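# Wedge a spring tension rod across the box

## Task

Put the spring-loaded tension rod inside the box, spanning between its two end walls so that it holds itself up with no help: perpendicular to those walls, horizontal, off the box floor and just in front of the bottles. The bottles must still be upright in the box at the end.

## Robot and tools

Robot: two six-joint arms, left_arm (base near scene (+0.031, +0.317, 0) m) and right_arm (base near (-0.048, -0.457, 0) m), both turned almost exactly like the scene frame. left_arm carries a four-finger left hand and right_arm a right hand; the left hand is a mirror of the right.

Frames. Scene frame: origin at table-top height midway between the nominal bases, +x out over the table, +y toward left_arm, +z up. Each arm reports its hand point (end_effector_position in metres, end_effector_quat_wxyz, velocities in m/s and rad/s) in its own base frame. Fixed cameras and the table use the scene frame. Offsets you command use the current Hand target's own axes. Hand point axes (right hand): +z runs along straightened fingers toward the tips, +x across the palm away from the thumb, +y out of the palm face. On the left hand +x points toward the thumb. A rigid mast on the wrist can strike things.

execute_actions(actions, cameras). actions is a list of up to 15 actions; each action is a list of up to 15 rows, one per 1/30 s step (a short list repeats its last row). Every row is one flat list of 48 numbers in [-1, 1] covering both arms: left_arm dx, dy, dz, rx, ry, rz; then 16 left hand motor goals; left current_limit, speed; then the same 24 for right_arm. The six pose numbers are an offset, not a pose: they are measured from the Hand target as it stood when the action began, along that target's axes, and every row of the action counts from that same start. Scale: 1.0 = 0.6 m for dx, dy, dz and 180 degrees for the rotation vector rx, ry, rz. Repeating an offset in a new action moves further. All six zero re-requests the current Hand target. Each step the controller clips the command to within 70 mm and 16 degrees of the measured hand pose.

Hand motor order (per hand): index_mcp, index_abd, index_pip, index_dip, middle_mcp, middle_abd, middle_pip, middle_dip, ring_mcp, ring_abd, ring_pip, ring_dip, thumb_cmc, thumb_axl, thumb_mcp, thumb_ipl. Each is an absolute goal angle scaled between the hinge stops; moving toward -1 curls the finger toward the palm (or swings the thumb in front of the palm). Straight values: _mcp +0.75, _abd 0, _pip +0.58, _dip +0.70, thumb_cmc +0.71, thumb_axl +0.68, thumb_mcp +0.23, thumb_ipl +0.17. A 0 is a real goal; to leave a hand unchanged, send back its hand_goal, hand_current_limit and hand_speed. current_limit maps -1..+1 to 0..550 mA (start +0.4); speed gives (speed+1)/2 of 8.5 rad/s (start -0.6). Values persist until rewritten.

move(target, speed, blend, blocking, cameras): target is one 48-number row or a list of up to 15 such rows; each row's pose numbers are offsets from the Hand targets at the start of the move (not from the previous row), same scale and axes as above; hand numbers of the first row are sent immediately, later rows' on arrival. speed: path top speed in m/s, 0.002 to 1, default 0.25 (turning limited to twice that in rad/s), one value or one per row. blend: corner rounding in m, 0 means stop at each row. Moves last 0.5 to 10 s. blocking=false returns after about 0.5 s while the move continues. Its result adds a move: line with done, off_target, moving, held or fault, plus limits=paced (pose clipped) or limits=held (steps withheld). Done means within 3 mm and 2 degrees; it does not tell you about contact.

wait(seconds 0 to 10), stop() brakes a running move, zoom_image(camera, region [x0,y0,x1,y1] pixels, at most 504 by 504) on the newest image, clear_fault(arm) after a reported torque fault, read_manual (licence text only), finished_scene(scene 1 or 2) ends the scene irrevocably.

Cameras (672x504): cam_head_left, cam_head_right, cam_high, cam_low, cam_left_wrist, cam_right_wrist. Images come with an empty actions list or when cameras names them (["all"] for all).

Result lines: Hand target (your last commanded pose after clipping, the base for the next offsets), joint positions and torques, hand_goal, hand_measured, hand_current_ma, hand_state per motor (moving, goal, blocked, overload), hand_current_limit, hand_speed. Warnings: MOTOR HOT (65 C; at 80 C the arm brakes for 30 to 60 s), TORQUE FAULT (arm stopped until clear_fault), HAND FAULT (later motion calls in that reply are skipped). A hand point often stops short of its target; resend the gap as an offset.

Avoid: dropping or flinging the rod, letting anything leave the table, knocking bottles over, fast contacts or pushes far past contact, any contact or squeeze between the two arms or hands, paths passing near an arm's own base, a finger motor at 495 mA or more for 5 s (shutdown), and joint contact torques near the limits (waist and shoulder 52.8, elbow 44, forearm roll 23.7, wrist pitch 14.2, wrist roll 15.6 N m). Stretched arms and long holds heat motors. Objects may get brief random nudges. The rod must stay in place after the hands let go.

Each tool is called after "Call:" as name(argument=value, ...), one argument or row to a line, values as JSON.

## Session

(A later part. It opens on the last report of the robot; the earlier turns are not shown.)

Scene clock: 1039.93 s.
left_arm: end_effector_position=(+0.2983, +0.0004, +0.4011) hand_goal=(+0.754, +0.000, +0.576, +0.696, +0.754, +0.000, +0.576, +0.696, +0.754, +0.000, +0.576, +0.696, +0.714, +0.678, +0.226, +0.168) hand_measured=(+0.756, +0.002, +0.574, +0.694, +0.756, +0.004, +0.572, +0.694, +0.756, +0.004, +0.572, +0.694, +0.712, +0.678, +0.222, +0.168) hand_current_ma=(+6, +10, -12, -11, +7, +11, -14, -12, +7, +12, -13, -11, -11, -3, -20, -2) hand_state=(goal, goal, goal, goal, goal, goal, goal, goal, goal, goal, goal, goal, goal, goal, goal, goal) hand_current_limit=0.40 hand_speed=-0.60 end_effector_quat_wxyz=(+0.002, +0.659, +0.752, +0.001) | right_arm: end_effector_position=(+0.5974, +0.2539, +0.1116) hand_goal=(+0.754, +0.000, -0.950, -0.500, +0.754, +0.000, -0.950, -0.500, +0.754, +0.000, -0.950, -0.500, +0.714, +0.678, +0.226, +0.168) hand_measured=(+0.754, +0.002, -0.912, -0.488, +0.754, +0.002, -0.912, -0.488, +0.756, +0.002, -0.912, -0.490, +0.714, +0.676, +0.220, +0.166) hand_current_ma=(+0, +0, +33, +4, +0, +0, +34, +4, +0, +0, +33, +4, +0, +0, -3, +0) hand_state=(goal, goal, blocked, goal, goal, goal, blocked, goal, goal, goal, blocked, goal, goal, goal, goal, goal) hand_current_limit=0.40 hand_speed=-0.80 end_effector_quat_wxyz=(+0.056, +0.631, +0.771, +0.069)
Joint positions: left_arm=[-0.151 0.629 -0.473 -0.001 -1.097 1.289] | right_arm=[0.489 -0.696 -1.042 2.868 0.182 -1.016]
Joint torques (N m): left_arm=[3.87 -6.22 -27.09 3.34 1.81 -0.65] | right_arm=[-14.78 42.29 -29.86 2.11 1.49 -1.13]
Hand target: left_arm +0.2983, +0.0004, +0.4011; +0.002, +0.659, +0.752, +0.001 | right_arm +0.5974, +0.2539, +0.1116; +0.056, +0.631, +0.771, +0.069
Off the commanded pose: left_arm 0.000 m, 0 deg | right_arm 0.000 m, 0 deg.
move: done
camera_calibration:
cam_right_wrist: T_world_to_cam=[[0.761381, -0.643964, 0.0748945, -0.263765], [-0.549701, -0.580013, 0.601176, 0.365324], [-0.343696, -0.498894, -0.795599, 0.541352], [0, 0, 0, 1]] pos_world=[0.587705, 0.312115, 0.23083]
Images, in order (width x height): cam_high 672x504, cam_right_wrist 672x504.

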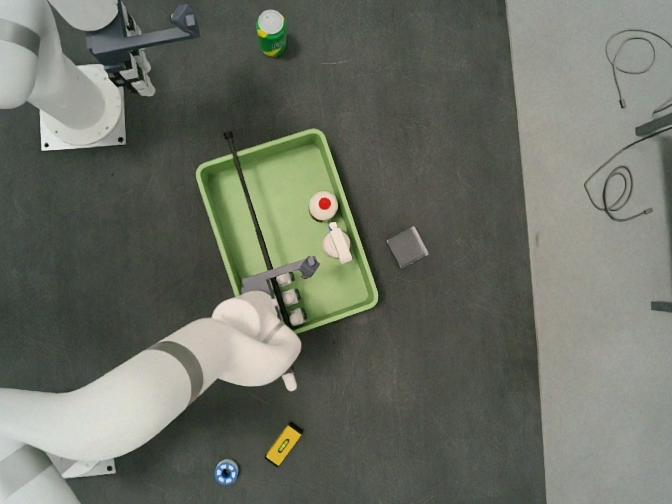

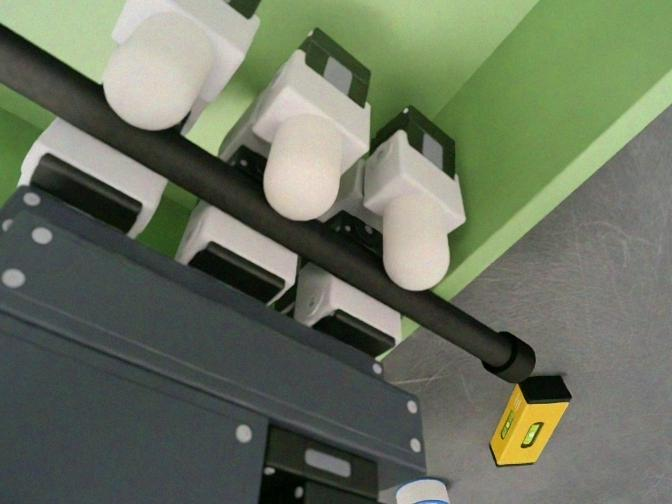

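Call:
move(
  target=[
    [0,0,0,0,0,0, 0.754,0,0.576,0.696,0.754,0,0.576,0.696,0.754,0,0.576,0.696,0.714,0.678,0.226,0.168,0.4,-0.6, 0,0,0,0,0,0, 0.80,0,-1,-0.68,0.80,0,-1,-0.68,0.80,0,-1,-0.68,0.714,0.678,0.226,0.168,0.4,-0.8],
    [0,0,0,0,0,0, 0.754,0,0.576,0.696,0.754,0,0.576,0.696,0.754,0,0.576,0.696,0.714,0.678,0.226,0.168,0.4,-0.6, 0,0,-0.0667,0,0,0, 0.80,0,-1,-0.68,0.80,0,-1,-0.68,0.80,0,-1,-0.68,0.714,0.678,0.226,0.168,0.4,-0.8],
  ],
  speed=0.05,
  cameras=["cam_high","cam_right_wrist","cam_low","cam_head_right"],
)

Scene clock: 1046.13 s.
left_arm: end_effector_position=(+0.2983, +0.0004, +0.4011) hand_goal=(+0.754, +0.000, +0.576, +0.696, +0.754, +0.000, +0.576, +0.696, +0.754, +0.000, +0.576, +0.696, +0.714, +0.678, +0.226, +0.168) hand_measured=(+0.756, +0.002, +0.574, +0.694, +0.756, +0.004, +0.572, +0.694, +0.756, +0.004, +0.572, +0.694, +0.712, +0.678, +0.222, +0.168) hand_current_ma=(+6, +10, -12, -11, +7, +11, -14, -12, +7, +12, -13, -11, -11, -3, -20, -2) hand_state=(goal, goal, goal, goal, goal, goal, goal, goal, goal, goal, goal, goal, goal, goal, goal, goal) hand_current_limit=0.40 hand_speed=-0.60 end_effector_quat_wxyz=(+0.002, +0.659, +0.752, +0.001) | right_arm: end_effector_position=(+0.5905, +0.2525, +0.1510) hand_goal=(+0.800, +0.000, -1.000, -0.680, +0.800, +0.000, -1.000, -0.680, +0.800, +0.000, -1.000, -0.680, +0.714, +0.678, +0.226, +0.168) hand_measured=(+0.798, +0.002, -0.922, -0.498, +0.798, +0.002, -0.920, -0.498, +0.800, +0.002, -0.920, -0.498, +0.714, +0.676, +0.220, +0.166) hand_current_ma=(+0, +0, +121, +385, +0, +0, +124, +385, +0, +0, +124, +385, +0, +0, -3, +0) hand_state=(goal, goal, blocked, blocked, goal, goal, blocked, blocked, goal, goal, blocked, blocked, goal, goal, goal, goal) hand_current_limit=0.40 hand_speed=-0.80 end_effector_quat_wxyz=(+0.056, +0.631, +0.771, +0.069)
Joint positions: left_arm=[-0.151 0.629 -0.473 -0.001 -1.097 1.289] | right_arm=[0.493 -0.607 -1.014 2.933 0.242 -1.079]
Joint torques (N m): left_arm=[2.33 -8.01 -26.99 3.87 1.75 -0.66] | right_arm=[17.71 58.5 -12.87 2.47 1.56 -1.37]
Hand target: left_arm +0.2983, +0.0004, +0.4011; +0.002, +0.659, +0.752, +0.001 | right_arm +0.5905, +0.2525, +0.1510; +0.056, +0.631, +0.771, +0.069
Off the commanded pose: left_arm 0.000 m, 0 deg | right_arm 0.000 m, 0 deg.
move: done
camera_calibration:
cam_right_wrist: T_world_to_cam=[[0.761405, -0.643929, 0.0749482, -0.262403], [-0.54974, -0.580071, 0.601085, 0.337098], [-0.343581, -0.498871, -0.795663, 0.569572], [0, 0, 0, 1]] pos_world=[0.580806, 0.310715, 0.270229]
Images, in order (width x height): cam_head_right 672x504, cam_high 672x504, cam_low 672x504, cam_right_wrist 672x504.

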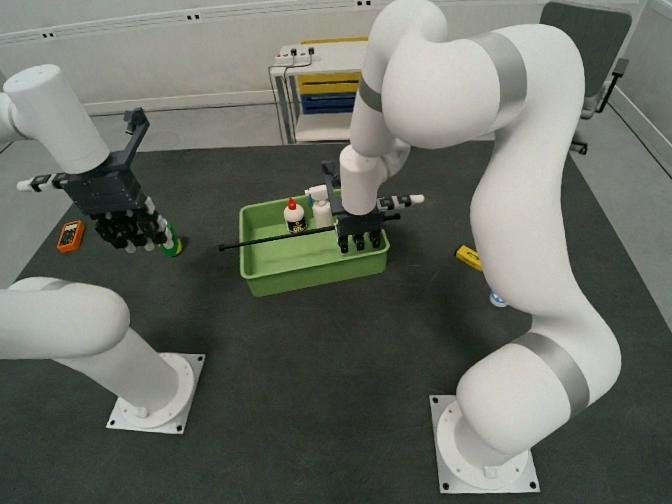

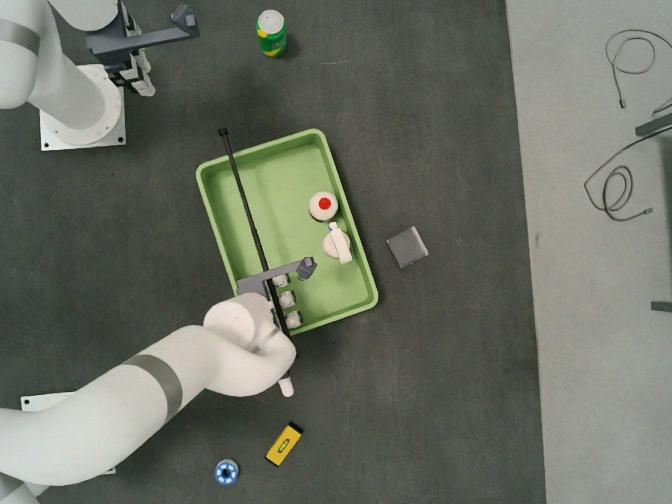

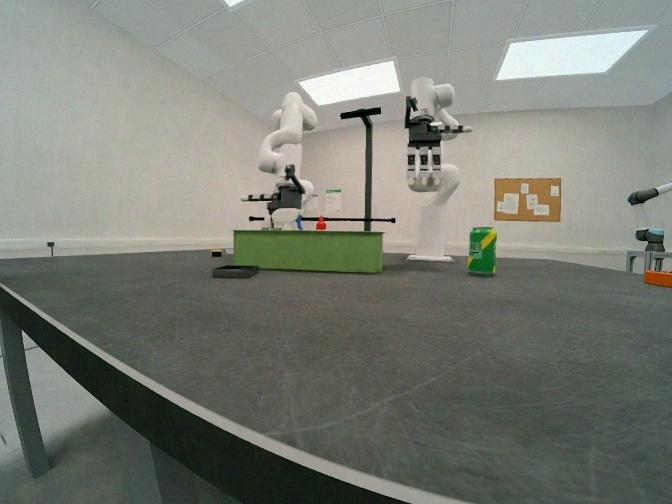

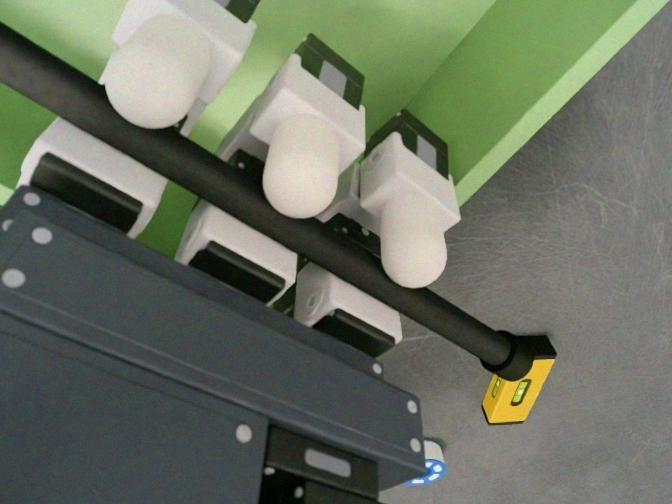

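Call:
move(
  target=[-0.218,0.1225,-0.033,-0.1111,0.0052,-0.0298, 0.754,0,0.576,0.696,0.754,0,0.576,0.696,0.754,0,0.576,0.696,0.714,0.678,0.226,0.168,0.4,-0.6, 0,0.0177,-0.0985,0,0,0, 0.80,0,-1,-0.68,0.80,0,-1,-0.68,0.80,0,-1,-0.68,0.714,0.678,0.226,0.168,0.4,-0.8],
  speed=0.12,
  cameras=["all"],
)

Call:
zoom_image(
  camera="cam_high",
  region=[190, 100, 330, 240],
)

Scene clock: 1062.50 s.
left_arm: end_effector_position=(+0.3882, -0.1196, +0.4215) hand_goal=(+0.754, +0.000, +0.576, +0.696, +0.754, +0.000, +0.576, +0.696, +0.754, +0.000, +0.576, +0.696, +0.714, +0.678, +0.226, +0.168) hand_measured=(+0.756, +0.002, +0.574, +0.694, +0.756, +0.004, +0.574, +0.694, +0.756, +0.004, +0.574, +0.694, +0.714, +0.678, +0.222, +0.168) hand_current_ma=(+6, +10, -8, -11, +7, +11, -9, -12, +7, +12, -8, -11, +3, -3, -20, -2) hand_state=(goal, goal, goal, goal, goal, goal, goal, goal, goal, goal, goal, goal, goal, goal, goal, goal) hand_current_limit=0.40 hand_speed=-0.60 end_effector_quat_wxyz=(+0.111, +0.613, +0.770, +0.137) | right_arm: end_effector_position=(+0.5905, +0.2524, +0.2111) hand_goal=(+0.800, +0.000, -1.000, -0.680, +0.800, +0.000, -1.000, -0.680, +0.800, +0.000, -1.000, -0.680, +0.714, +0.678, +0.226, +0.168) hand_measured=(+0.798, +0.002, -0.922, -0.498, +0.798, +0.002, -0.920, -0.498, +0.800, +0.002, -0.920, -0.498, +0.714, +0.676, +0.220, +0.166) hand_current_ma=(+0, +0, +121, +385, +0, +0, +124, +385, +0, +0, +124, +385, +0, +0, -3, +0) hand_state=(goal, goal, blocked, blocked, goal, goal, blocked, blocked, goal, goal, blocked, blocked, goal, goal, goal, goal) hand_current_limit=0.40 hand_speed=-0.80 end_effector_quat_wxyz=(+0.056, +0.631, +0.771, +0.069)
Joint positions: left_arm=[-0.631 0.349 -0.587 0.397 -0.737 0.444] | right_arm=[0.492 -0.498 -1.021 2.999 0.356 -1.148]
Joint torques (N m): left_arm=[-9.58 0.72 -28.47 4.8 2.64 -1.18] | right_arm=[-10.05 55.81 -33.59 2.57 1.65 -1.34]
Hand target: left_arm +0.3882, -0.1196, +0.4215; +0.111, +0.613, +0.770, +0.137 | right_arm +0.5906, +0.2524, +0.2111; +0.056, +0.631, +0.771, +0.069
Off the commanded pose: left_arm 0.000 m, 0 deg | right_arm 0.000 m, 0 deg.
move: done
camera_calibration:
cam_left_wrist: T_world_to_cam=[[-0.429401, -0.878278, -0.210338, 0.115378], [-0.831651, 0.293747, 0.471242, 0.119074], [-0.352096, 0.377279, -0.856556, 0.667036], [0, 0, 0, 1]] pos_world=[0.383432, -0.185303, 0.53951]
cam_right_wrist: T_world_to_cam=[[0.761405, -0.643929, 0.0749482, -0.267048], [-0.54974, -0.580071, 0.601085, 0.30097], [-0.343581, -0.498871, -0.795663, 0.617376], [0, 0, 0, 1]] pos_world=[0.580906, 0.310615, 0.330329]

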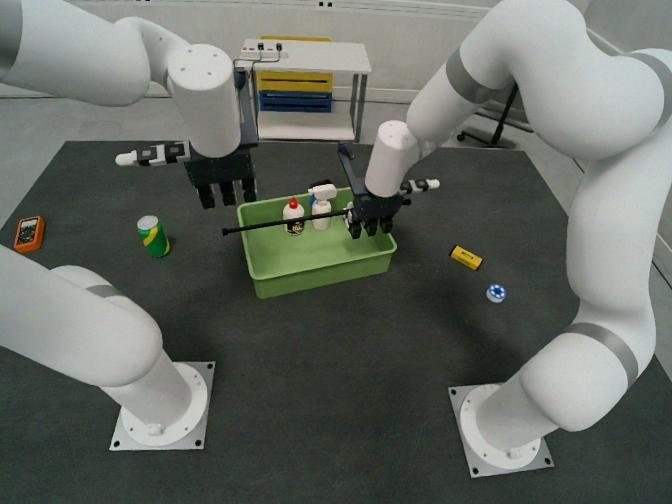

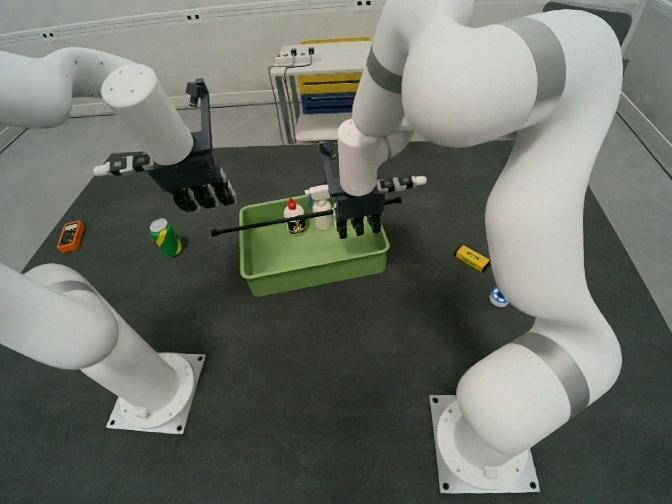

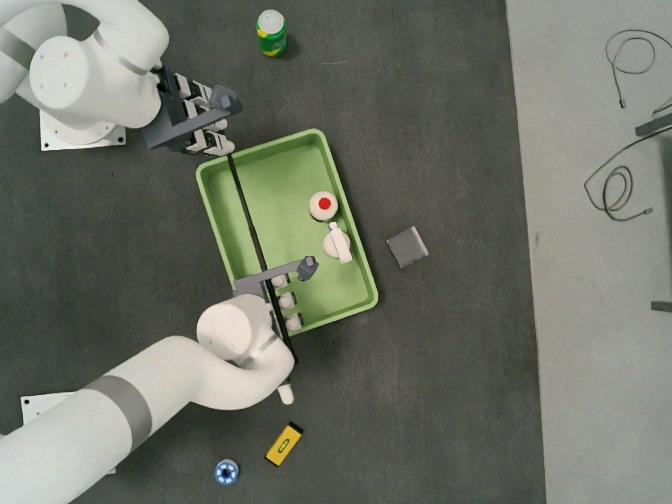

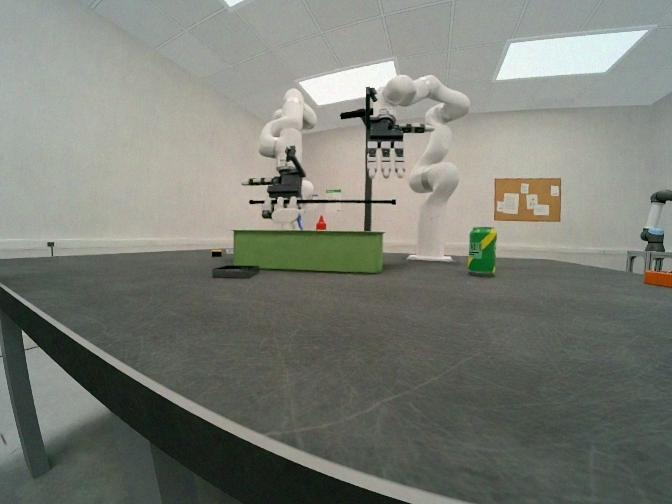

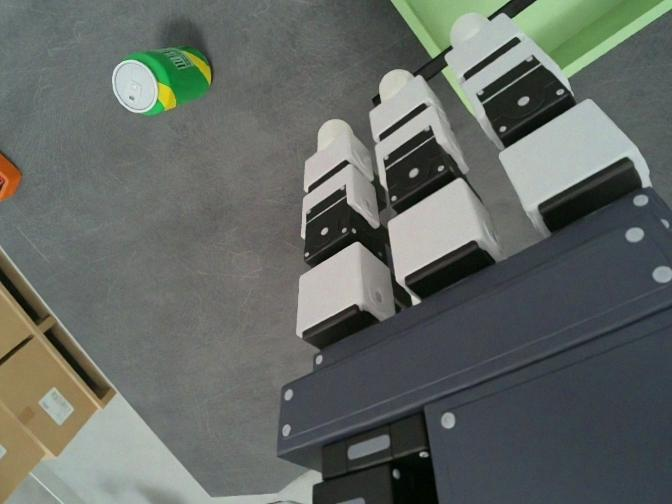

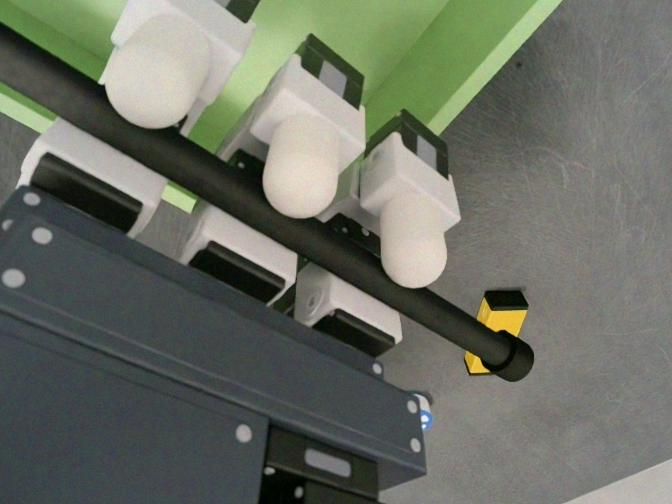

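Scaled by 3.600 from the camera's 672x504 image, which has a finer 960x720 frame.

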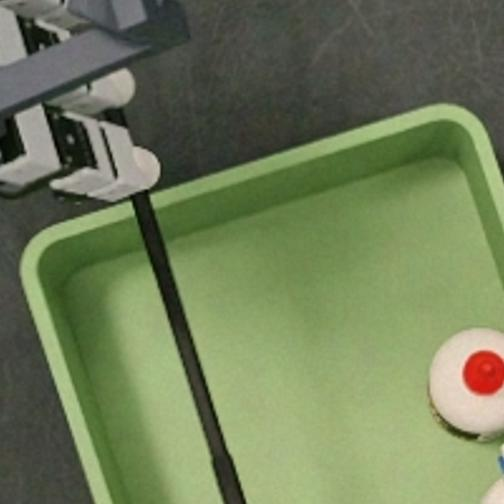

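Call:
move(
  target=[-0.0947,-0.132,0.0213,0,0,0, 0.754,0,0.576,0.696,0.754,0,0.576,0.696,0.754,0,0.576,0.696,0.714,0.678,0.226,0.168,0.4,-0.6, 0,0,0,0,0,0, 0.80,0,-1,-0.68,0.80,0,-1,-0.68,0.80,0,-1,-0.68,0.714,0.678,0.226,0.168,0.4,-0.8],
  speed=0.12,
  cameras=["cam_head_left","cam_high","cam_left_wrist"],
)

Call:
zoom_image(
  camera="cam_head_left",
  region=[170, 150, 310, 290],
)

Scene clock: 1090.07 s.
left_arm: end_effector_position=(+0.3328, -0.1907, +0.3822) hand_goal=(+0.754, +0.000, +0.576, +0.696, +0.754, +0.000, +0.576, +0.696, +0.754, +0.000, +0.576, +0.696, +0.714, +0.678, +0.226, +0.168) hand_measured=(+0.756, +0.002, +0.574, +0.694, +0.756, +0.004, +0.574, +0.694, +0.756, +0.004, +0.574, +0.694, +0.716, +0.678, +0.222, +0.168) hand_current_ma=(+6, +10, -8, -11, +7, +11, -8, -11, +7, +12, -8, -11, +5, -3, -20, -2) hand_state=(goal, goal, goal, goal, goal, goal, goal, goal, goal, goal, goal, goal, goal, goal, goal, goal) hand_current_limit=0.40 hand_speed=-0.60 end_effector_quat_wxyz=(+0.111, +0.613, +0.770, +0.137) | right_arm: end_effector_position=(+0.5906, +0.2524, +0.2111) hand_goal=(+0.800, +0.000, -1.000, -0.680, +0.800, +0.000, -1.000, -0.680, +0.800, +0.000, -1.000, -0.680, +0.714, +0.678, +0.226, +0.168) hand_measured=(+0.798, +0.002, -0.922, -0.498, +0.798, +0.002, -0.920, -0.498, +0.800, +0.002, -0.920, -0.498, +0.714, +0.676, +0.220, +0.166) hand_current_ma=(+0, +0, +121, +385, +0, +0, +124, +385, +0, +0, +124, +385, +0, +0, -3, +0) hand_state=(goal, goal, blocked, blocked, goal, goal, blocked, blocked, goal, goal, blocked, blocked, goal, goal, goal, goal) hand_current_limit=0.40 hand_speed=-0.80 end_effector_quat_wxyz=(+0.056, +0.631, +0.771, +0.069)
Joint positions: left_arm=[-0.926 0.272 -0.549 0.491 -0.732 0.064] | right_arm=[0.492 -0.498 -1.021 2.999 0.356 -1.148]
Joint torques (N m): left_arm=[-8.96 1.69 -23.44 4.8 2.05 -1.17] | right_arm=[-12.14 54.09 -32.97 2.13 1.62 -1.37]
Hand target: left_arm +0.3328, -0.1907, +0.3822; +0.111, +0.613, +0.770, +0.137 | right_arm +0.5906, +0.2524, +0.2111; +0.056, +0.631, +0.771, +0.069
Off the commanded pose: left_arm 0.000 m, 0 deg | right_arm 0.000 m, 0 deg.
move: done
camera_calibration:
cam_left_wrist: T_world_to_cam=[[-0.42945, -0.878239, -0.210403, 0.0209146], [-0.831632, 0.293755, 0.471271, 0.112433], [-0.352082, 0.377365, -0.856524, 0.640608], [0, 0, 0, 1]] pos_world=[0.328031, -0.256403, 0.50011]
Images, in order (width x height): cam_head_left 672x504, cam_high 672x504, cam_left_wrist 672x504.

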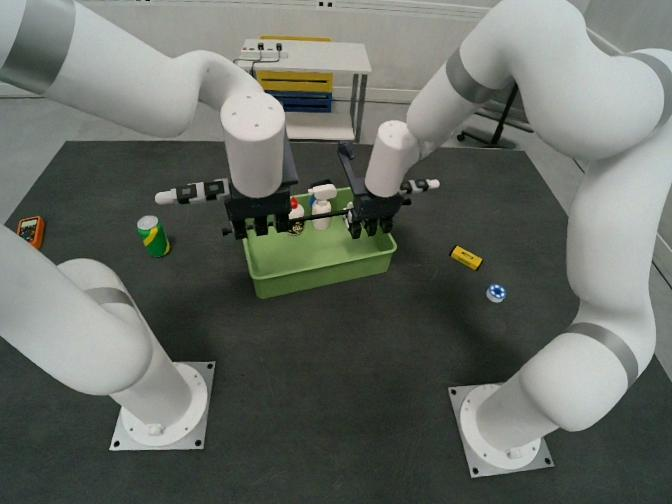

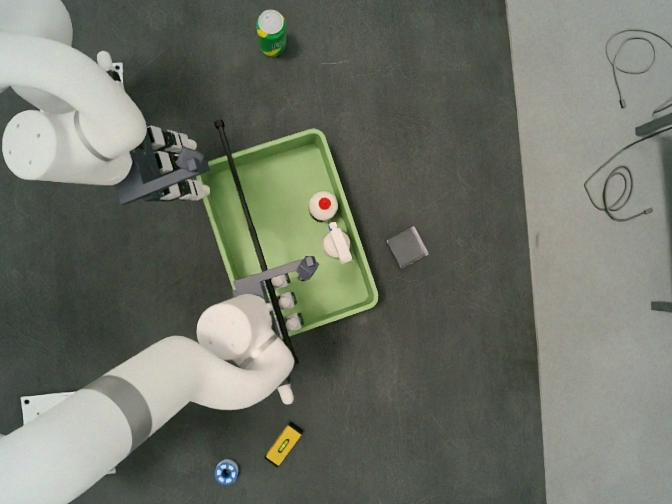

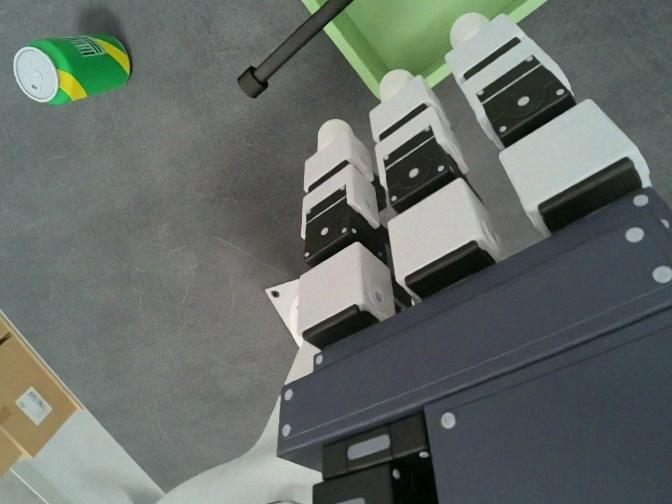

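Scaled by 3.600 from the camera's 672x504 image, which has a finer 960x720 frame.

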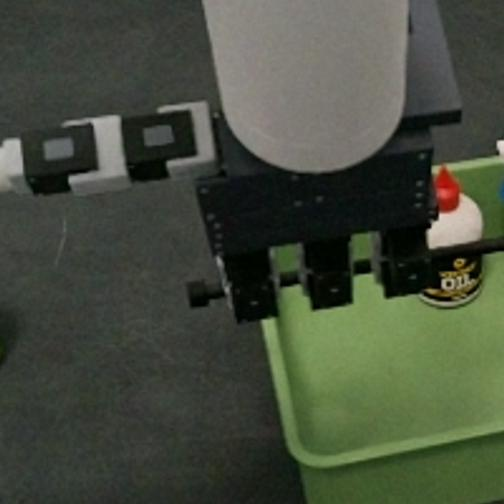

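Call:
move(
  target=[
    [0.0067,0.015,0.19,0,0,0, 0.754,0,0.576,0.696,0.754,0,0.576,0.696,0.754,0,0.576,0.696,0.714,0.678,0.226,0.168,0.4,-0.6, 0,0,0,0,0,0, 0.80,0,-1,-0.68,0.80,0,-1,-0.68,0.80,0,-1,-0.68,0.714,0.678,0.226,0.168,0.4,-0.8],
    [0.0067,0.015,0.19,0,0,0, 0.754,0,0.576,-0.464,0.754,0,0.576,-0.464,0.754,0,0.576,-0.464,0.714,0.678,0.226,0.168,0.4,-0.6, 0,0,0,0,0,0, 0.80,0,-1,-0.68,0.80,0,-1,-0.68,0.80,0,-1,-0.68,0.714,0.678,0.226,0.168,0.4,-0.8],
    [0.0067,0.015,0.265,0,0,0, 0.754,0,-0.299,-0.464,0.754,0,-0.299,-0.464,0.754,0,-0.299,-0.464,0.714,0.678,0.226,0.168,0.4,-0.6, 0,0,0,0,0,0, 0.80,0,-1,-0.68,0.80,0,-1,-0.68,0.80,0,-1,-0.68,0.714,0.678,0.226,0.168,0.4,-0.8],
    [0.0067,0.03,0.285,0,0,0, 0.754,0,-0.299,-0.464,0.754,0,-0.299,-0.464,0.754,0,-0.299,-0.464,0.714,0.678,0.226,0.168,0.4,-0.6, 0,0,0,0,0,0, 0.80,0,-1,-0.68,0.80,0,-1,-0.68,0.80,0,-1,-0.68,0.714,0.678,0.226,0.168,0.4,-0.8],
  ],
  speed=0.06,
  cameras=["cam_head_left","cam_high","cam_left_wrist"],
)

Call:
zoom_image(
  camera="cam_head_left",
  region=[170, 150, 310, 290],
)

Scene clock: 1117.30 s.
left_arm: end_effector_position=(+0.4062, -0.1702, +0.2280) hand_goal=(+0.754, +0.000, -0.298, -0.464, +0.754, +0.000, -0.298, -0.464, +0.754, +0.000, -0.298, -0.464, +0.714, +0.678, +0.226, +0.168) hand_measured=(+0.756, +0.002, -0.292, -0.462, +0.756, +0.004, -0.290, -0.460, +0.756, +0.004, -0.292, -0.460, +0.716, +0.678, +0.222, +0.168) hand_current_ma=(+7, +10, +28, +12, +7, +11, +31, +13, +7, +12, +29, +13, +5, -3, -20, -2) hand_state=(goal, goal, goal, goal, goal, goal, goal, goal, goal, goal, goal, goal, goal, goal, goal, goal) hand_current_limit=0.40 hand_speed=-0.60 end_effector_quat_wxyz=(+0.111, +0.613, +0.770, +0.137) | right_arm: end_effector_position=(+0.5906, +0.2524, +0.2111) hand_goal=(+0.800, +0.000, -1.000, -0.680, +0.800, +0.000, -1.000, -0.680, +0.800, +0.000, -1.000, -0.680, +0.714, +0.678, +0.226, +0.168) hand_measured=(+0.798, +0.002, -0.922, -0.498, +0.800, +0.002, -0.920, -0.498, +0.800, +0.002, -0.920, -0.498, +0.714, +0.676, +0.220, +0.166) hand_current_ma=(+0, +0, +122, +385, +0, +0, +124, +385, +0, +0, +124, +385, +0, +0, -3, +0) hand_state=(goal, goal, blocked, blocked, goal, goal, blocked, blocked, goal, goal, blocked, blocked, goal, goal, goal, goal) hand_current_limit=0.40 hand_speed=-0.80 end_effector_quat_wxyz=(+0.056, +0.631, +0.771, +0.069)
Joint positions: left_arm=[-0.719 -0.137 -0.499 1.105 -0.318 -0.427] | right_arm=[0.492 -0.498 -1.021 2.999 0.356 -1.148]
Joint torques (N m): left_arm=[7.96 9.22 -23.46 4.58 1.9 -1.12] | right_arm=[-11.7 41.59 -32.54 2.2 1.66 1.4]
Hand target: left_arm +0.4062, -0.1702, +0.2280; +0.111, +0.613, +0.770, +0.137 | right_arm +0.5906, +0.2524, +0.2111; +0.056, +0.631, +0.771, +0.069
Off the commanded pose: left_arm 0.000 m, 0 deg | right_arm 0.000 m, 0 deg.
move: done
camera_calibration:
cam_left_wrist: T_world_to_cam=[[-0.42945, -0.878239, -0.210403, 0.038017], [-0.831632, 0.293755, 0.471271, 0.240076], [-0.352082, 0.377365, -0.856524, 0.526724], [0, 0, 0, 1]] pos_world=[0.401431, -0.235903, 0.34601]
Images, in order (width x height): cam_head_left 672x504, cam_high 672x504, cam_left_wrist 672x504.

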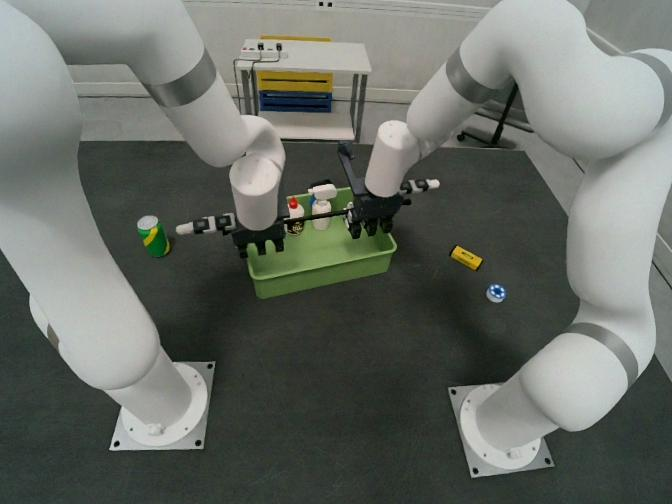

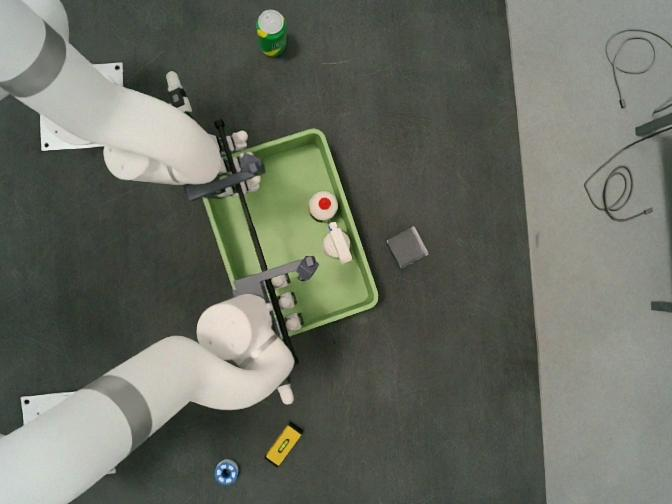

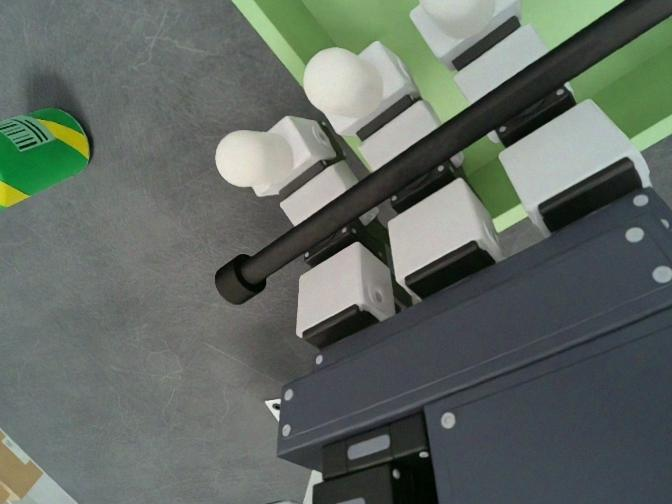

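Scaled by 3.600 from the camera's 672x504 image, which has a finer 960x720 frame.

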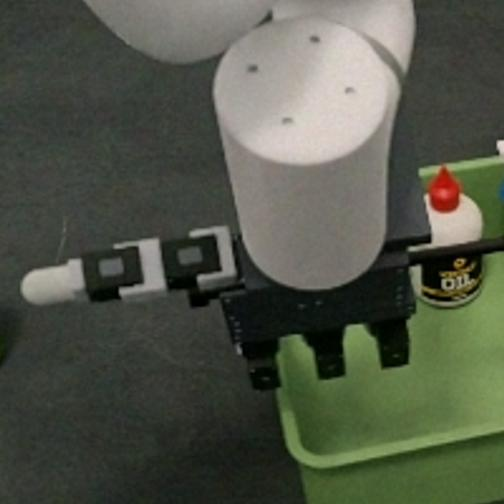

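Call:
move(
  target=[
    [0,0.0115,0.0043,0,0,0, 0.754,0,-0.299,-0.464,0.754,0,-0.299,-0.464,0.754,0,-0.299,-0.464,0.714,0.678,0.226,0.168,0.4,-0.8, 0,0,0,0,0,0, 0.80,0,-1,-0.68,0.80,0,-1,-0.68,0.80,0,-1,-0.68,0.714,0.678,0.226,0.168,0.4,-0.8],
    [0,0.0115,0.0043,0,0,0, 0.80,0,-0.95,-0.52,0.80,0,-0.95,-0.52,0.80,0,-0.95,-0.52,0.714,0.678,0.226,0.168,0.4,-0.8, 0,0,0,0,0,0, 0.80,0,-1,-0.68,0.80,0,-1,-0.68,0.80,0,-1,-0.68,0.714,0.678,0.226,0.168,0.4,-0.8],
  ],
  speed=0.03,
  cameras=["cam_high","cam_left_wrist","cam_right_wrist"],
)

Scene clock: 1129.77 s.
left_arm: end_effector_position=(+0.4134, -0.1685, +0.2280) hand_goal=(+0.800, +0.000, -0.950, -0.520, +0.800, +0.000, -0.950, -0.520, +0.800, +0.000, -0.950, -0.520, +0.714, +0.678, +0.226, +0.168) hand_measured=(+0.800, +0.002, -0.920, -0.514, +0.800, +0.002, -0.908, -0.514, +0.800, +0.002, -0.898, -0.512, +0.716, +0.678, +0.222, +0.168) hand_current_ma=(+4, +9, +139, +29, +4, +9, +192, +30, +4, +9, +240, +32, +5, -3, -20, -2) hand_state=(goal, goal, blocked, goal, goal, goal, blocked, goal, goal, goal, blocked, goal, goal, goal, goal, goal) hand_current_limit=0.40 hand_speed=-0.80 end_effector_quat_wxyz=(+0.111, +0.613, +0.770, +0.137) | right_arm: end_effector_position=(+0.5905, +0.2524, +0.2111) hand_goal=(+0.800, +0.000, -1.000, -0.680, +0.800, +0.000, -1.000, -0.680, +0.800, +0.000, -1.000, -0.680, +0.714, +0.678, +0.226, +0.168) hand_measured=(+0.796, +0.002, -0.912, -0.500, +0.794, +0.002, -0.916, -0.500, +0.802, +0.002, -0.920, -0.498, +0.714, +0.676, +0.220, +0.166) hand_current_ma=(-1, +0, +147, +385, -1, +0, +135, +385, +0, +0, +124, +385, +0, +0, -3, +0) hand_state=(goal, goal, blocked, blocked, goal, goal, blocked, blocked, goal, goal, blocked, blocked, goal, goal, goal, goal) hand_current_limit=0.40 hand_speed=-0.80 end_effector_quat_wxyz=(+0.055, +0.631, +0.771, +0.069)
Joint positions: left_arm=[-0.702 -0.147 -0.51 1.108 -0.313 -0.414] | right_arm=[0.492 -0.498 -1.021 2.999 0.356 -1.148]
Joint torques (N m): left_arm=[3.11 9.49 -19.8 -0.59 1.5 1.19] | right_arm=[-11.57 39.02 -30.93 1.5 -0.18 1.29]
Hand target: left_arm +0.4134, -0.1685, +0.2280; +0.111, +0.613, +0.770, +0.137 | right_arm +0.5906, +0.2524, +0.2111; +0.056, +0.631, +0.771, +0.069
Off the commanded pose: left_arm 0.000 m, 0 deg | right_arm 0.000 m, 0 deg.
move: done
camera_calibration:
cam_left_wrist: T_world_to_cam=[[-0.429513, -0.878211, -0.21039, 0.0425421], [-0.831649, 0.293863, 0.471174, 0.24566], [-0.351964, 0.377345, -0.856581, 0.528622], [0, 0, 0, 1]] pos_world=[0.408631, -0.234302, 0.34601]
cam_right_wrist: T_world_to_cam=[[0.761395, -0.64395, 0.0748747, -0.266935], [-0.549621, -0.579944, 0.601316, 0.300729], [-0.343795, -0.498992, -0.795495, 0.617448], [0, 0, 0, 1]] pos_world=[0.580805, 0.310615, 0.33033]
Images, in order (width x height): cam_high 672x504, cam_left_wrist 672x504, cam_right_wrist 672x504.

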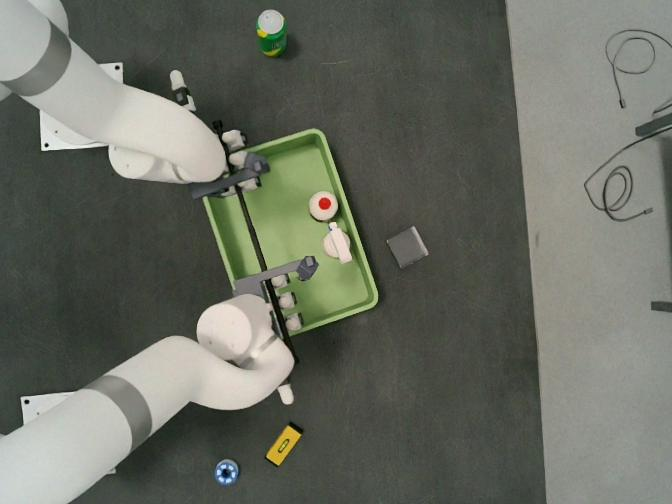

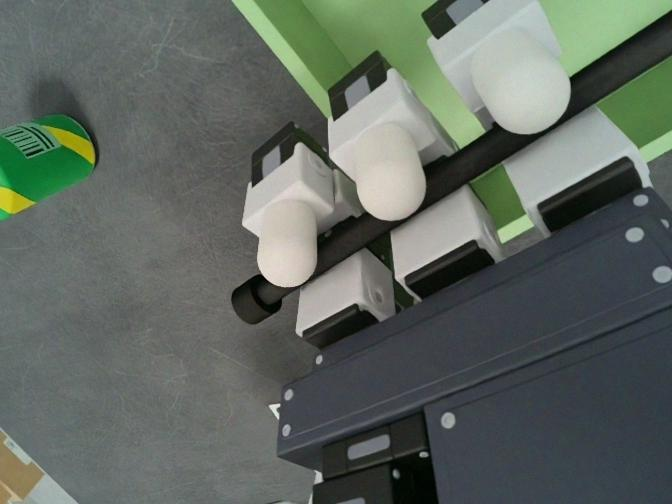

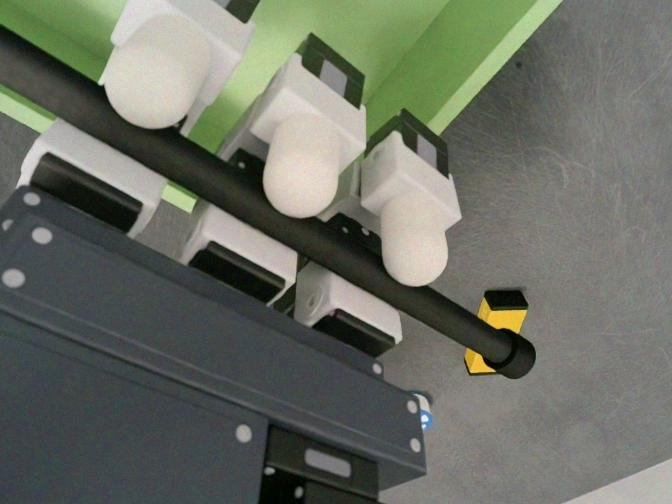

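Call:
move(
  target=[
    [0,0,0,0,0,0, 0.80,0,-1,-0.68,0.80,0,-1,-0.68,0.80,0,-1,-0.68,0.714,0.678,0.226,0.168,0.4,-0.8, 0,0,0,0,0,0, 0.80,0,-1,-0.68,0.80,0,-1,-0.68,0.80,0,-1,-0.68,0.714,0.678,0.226,0.168,0.4,-0.8],
    [0,0,0,0,0,0, 0.80,0,-1,-0.68,0.80,0,-1,-0.68,0.80,0,-1,-0.68,0.714,0.678,0.226,0.168,0.4,-0.8, 0,0,0,0,0,0, 0.80,0,-0.75,-0.44,0.80,0,-0.75,-0.44,0.80,0,-0.75,-0.44,0.714,0.678,0.226,0.168,0.4,-0.8],
    [0,0,0,0,0,0, 0.80,0,-1,-0.68,0.80,0,-1,-0.68,0.80,0,-1,-0.68,0.714,0.678,0.226,0.168,0.4,-0.8, -0.055,0,0,0,0,0, 0.80,0,-0.75,-0.44,0.80,0,-0.75,-0.44,0.80,0,-0.75,-0.44,0.714,0.678,0.226,0.168,0.4,-0.8],
  ],
  speed=0.03,
  cameras=["cam_high","cam_left_wrist","cam_right_wrist","cam_low"],
)

Scene clock: 1143.50 s.
left_arm: end_effector_position=(+0.4134, -0.1685, +0.2280) hand_goal=(+0.800, +0.000, -1.000, -0.680, +0.800, +0.000, -1.000, -0.680, +0.800, +0.000, -1.000, -0.680, +0.714, +0.678, +0.226, +0.168) hand_measured=(+0.816, +0.002, -0.946, -0.534, +0.792, +0.002, -0.932, -0.550, +0.792, +0.002, -0.918, -0.554, +0.716, +0.678, +0.222, +0.168) hand_current_ma=(+73, +7, +250, +385, -38, +7, +322, +385, -36, +7, +385, +385, +5, -3, -20, -2) hand_state=(goal, goal, blocked, blocked, goal, goal, blocked, blocked, goal, goal, blocked, blocked, goal, goal, goal, goal) hand_current_limit=0.40 hand_speed=-0.80 end_effector_quat_wxyz=(+0.111, +0.613, +0.770, +0.137) | right_arm: end_effector_position=(+0.5971, +0.2201, +0.2110) hand_goal=(+0.800, +0.000, -0.750, -0.440, +0.800, +0.000, -0.750, -0.440, +0.800, +0.000, -0.750, -0.440, +0.714, +0.678, +0.226, +0.168) hand_measured=(+0.800, +0.002, -0.750, -0.442, +0.800, +0.002, -0.750, -0.442, +0.806, +0.002, -0.750, -0.442, +0.714, +0.676, +0.220, +0.166) hand_current_ma=(+0, +0, +0, +0, +0, +0, +0, +0, +2, +0, +0, +0, +0, +0, -3, +0) hand_state=(goal, goal, goal, goal, goal, goal, goal, goal, goal, goal, goal, goal, goal, goal, goal, goal) hand_current_limit=0.40 hand_speed=-0.80 end_effector_quat_wxyz=(+0.056, +0.631, +0.771, +0.069)
Joint positions: left_arm=[-0.702 -0.147 -0.51 1.108 -0.313 -0.414] | right_arm=[0.432 -0.481 -0.995 3.025 0.343 -1.232]
Joint torques (N m): left_arm=[-10.39 12.21 -11.71 1.21 -0.17 1.24] | right_arm=[-16.58 54.05 -16.38 2.49 -2.84 -1.21]
Hand target: left_arm +0.4134, -0.1685, +0.2280; +0.111, +0.613, +0.770, +0.137 | right_arm +0.5971, +0.2201, +0.2110; +0.056, +0.631, +0.771, +0.069
Off the commanded pose: left_arm 0.000 m, 0 deg | right_arm 0.000 m, 0 deg.
move: done
camera_calibration:
cam_left_wrist: T_world_to_cam=[[-0.42945, -0.878239, -0.210403, 0.0426021], [-0.831632, 0.293755, 0.471271, 0.245565], [-0.352082, 0.377365, -0.856524, 0.528618], [0, 0, 0, 1]] pos_world=[0.408631, -0.234203, 0.34601]
cam_right_wrist: T_world_to_cam=[[0.761363, -0.643974, 0.0749939, -0.292766], [-0.549799, -0.580022, 0.601079, 0.28589], [-0.343581, -0.49887, -0.795663, 0.603416], [0, 0, 0, 1]] pos_world=[0.587406, 0.278315, 0.330229]
Images, in order (width x height): cam_high 672x504, cam_low 672x504, cam_left_wrist 672x504, cam_right_wrist 672x504.

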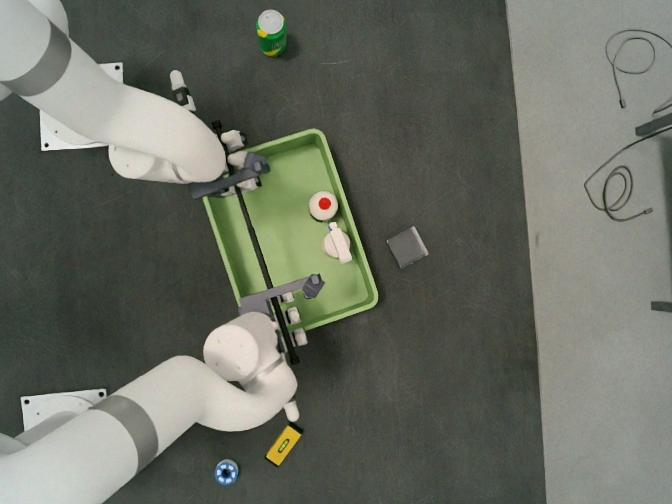

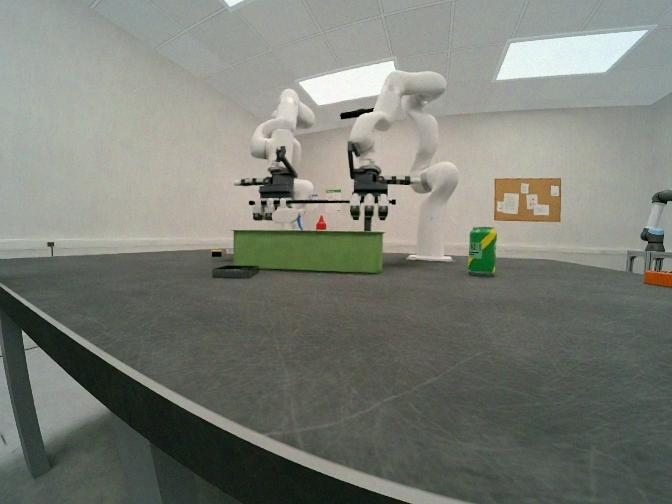

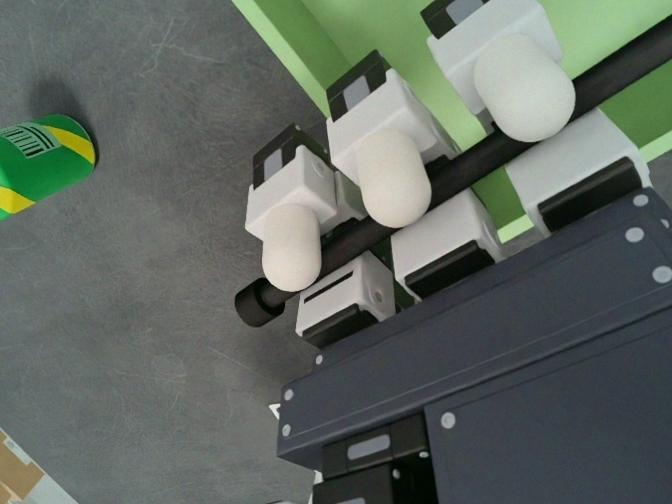

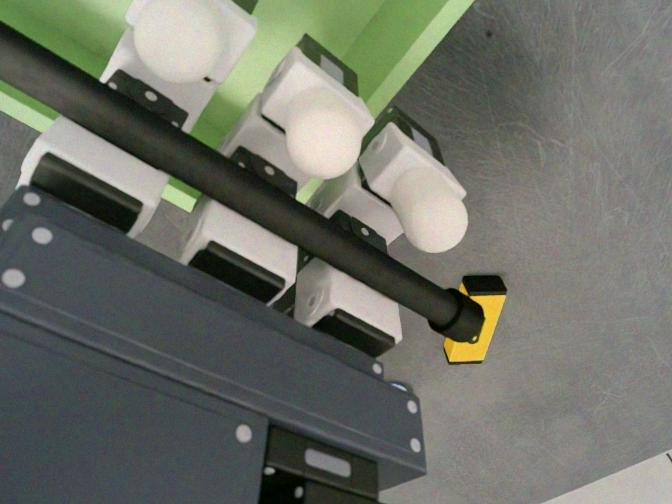

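Call:
move(
  target=[
    [0,0,0,0,0,0, 0.80,0,-1,-0.68,0.80,0,-1,-0.68,0.80,0,-1,-0.68,0.714,0.678,0.226,0.168,0.4,-0.8, -0.015,0.0015,-0.0133,0,0,0, 0.80,0,-0.75,-0.44,0.80,0,-0.75,-0.44,0.80,0,-0.75,-0.44,0.714,0.678,0.226,0.168,0.4,-0.8],
    [0,0,0,0,0,0, 0.80,0,-1,-0.68,0.80,0,-1,-0.68,0.80,0,-1,-0.68,0.714,0.678,0.226,0.168,0.4,-0.8, -0.015,0.0015,-0.0133,0,0,0, 0.80,0,-1,-0.68,0.80,0,-1,-0.68,0.80,0,-1,-0.68,0.714,0.678,0.226,0.168,0.4,-0.8],
  ],
  speed=0.03,
  cameras=["cam_high","cam_left_wrist","cam_right_wrist","cam_low"],
)

Scene clock: 1156.43 s.
left_arm: end_effector_position=(+0.4134, -0.1685, +0.2280) hand_goal=(+0.800, +0.000, -1.000, -0.680, +0.800, +0.000, -1.000, -0.680, +0.800, +0.000, -1.000, -0.680, +0.714, +0.678, +0.226, +0.168) hand_measured=(+0.818, +0.002, -0.946, -0.534, +0.792, +0.002, -0.932, -0.550, +0.788, +0.002, -0.918, -0.554, +0.716, +0.678, +0.222, +0.168) hand_current_ma=(+86, +7, +250, +385, -36, +7, +322, +385, -57, +7, +385, +385, +5, -3, -20, -2) hand_state=(goal, goal, blocked, blocked, goal, goal, blocked, blocked, goal, goal, blocked, blocked, goal, goal, goal, goal) hand_current_limit=0.40 hand_speed=-0.80 end_effector_quat_wxyz=(+0.111, +0.613, +0.770, +0.137) | right_arm: end_effector_position=(+0.5983, +0.2111, +0.2190) hand_goal=(+0.800, +0.000, -1.000, -0.680, +0.800, +0.000, -1.000, -0.680, +0.800, +0.000, -1.000, -0.680, +0.714, +0.678, +0.226, +0.168) hand_measured=(+0.790, +0.002, -0.860, -0.576, +0.806, +0.002, -0.870, -0.566, +0.828, +0.002, -0.876, -0.560, +0.714, +0.676, +0.220, +0.166) hand_current_ma=(-4, +0, +342, +206, +2, +0, +297, +239, +21, +0, +272, +261, +0, +0, -3, +0) hand_state=(goal, goal, blocked, blocked, goal, goal, blocked, blocked, blocked, goal, blocked, blocked, goal, goal, goal, goal) hand_current_limit=0.40 hand_speed=-0.80 end_effector_quat_wxyz=(+0.055, +0.631, +0.771, +0.069)
Joint positions: left_arm=[-0.702 -0.147 -0.51 1.108 -0.313 -0.414] | right_arm=[0.415 -0.462 -0.989 3.037 0.356 -1.261]
Joint torques (N m): left_arm=[-10.75 11.31 -12.39 4.45 -1.37 1.74] | right_arm=[-16.32 54.35 -19.07 2.49 0.27 0.54]
Hand target: left_arm +0.4134, -0.1685, +0.2280; +0.111, +0.613, +0.770, +0.137 | right_arm +0.5984, +0.2111, +0.2190; +0.056, +0.631, +0.771, +0.069
Off the commanded pose: left_arm 0.000 m, 0 deg | right_arm 0.000 m, 0 deg.
move: done
camera_calibration:
cam_left_wrist: T_world_to_cam=[[-0.429522, -0.878213, -0.210361, 0.0425356], [-0.831594, 0.293832, 0.47129, 0.24559], [-0.352082, 0.377364, -0.856524, 0.528655], [0, 0, 0, 1]] pos_world=[0.408631, -0.234303, 0.34601]
cam_right_wrist: T_world_to_cam=[[0.761511, -0.643808, 0.0749182, -0.300183], [-0.549587, -0.580106, 0.601191, 0.276381], [-0.343591, -0.498988, -0.795586, 0.605715], [0, 0, 0, 1]] pos_world=[0.588606, 0.269315, 0.33823]
Images, in order (width x height): cam_high 672x504, cam_low 672x504, cam_left_wrist 672x504, cam_right_wrist 672x504.

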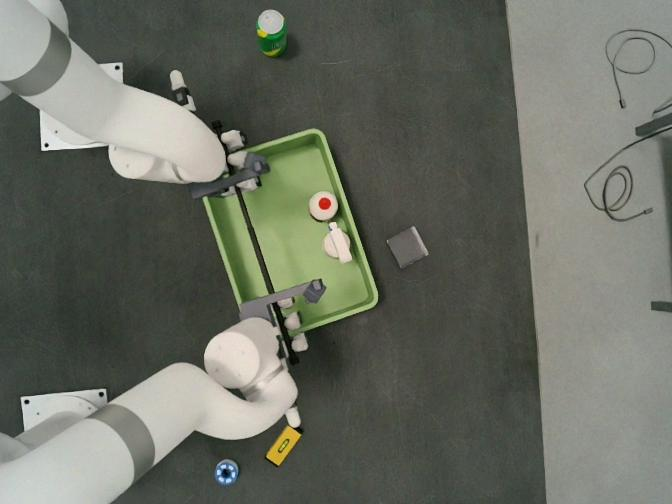

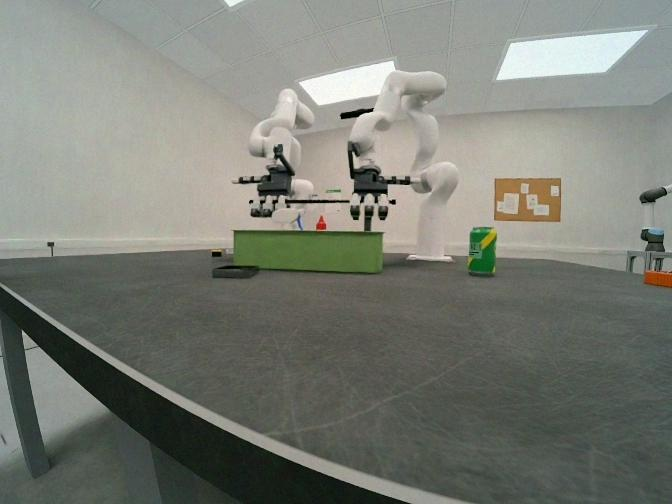

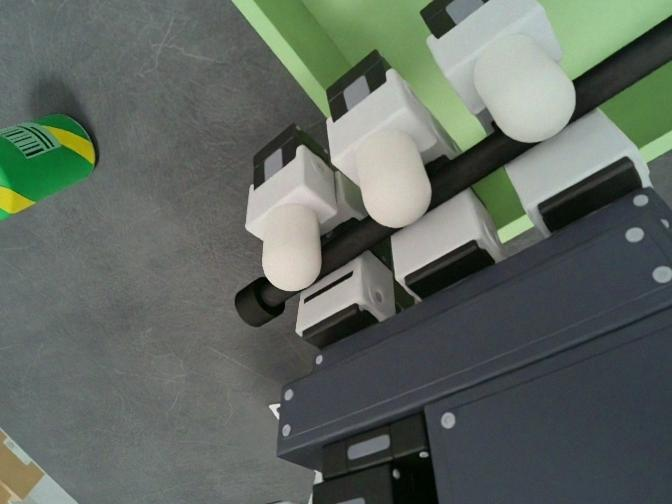

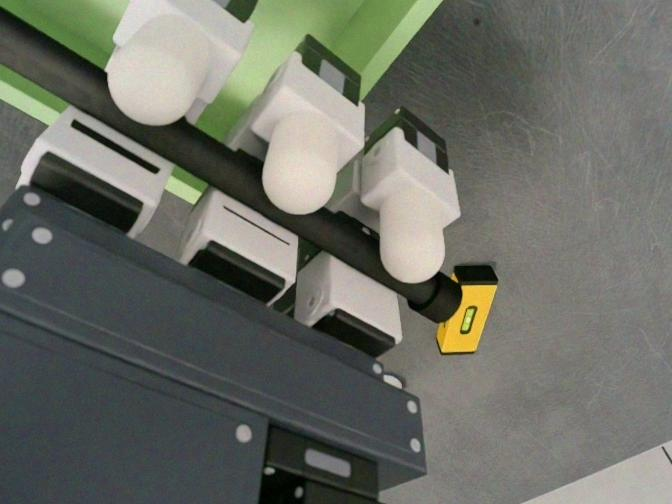

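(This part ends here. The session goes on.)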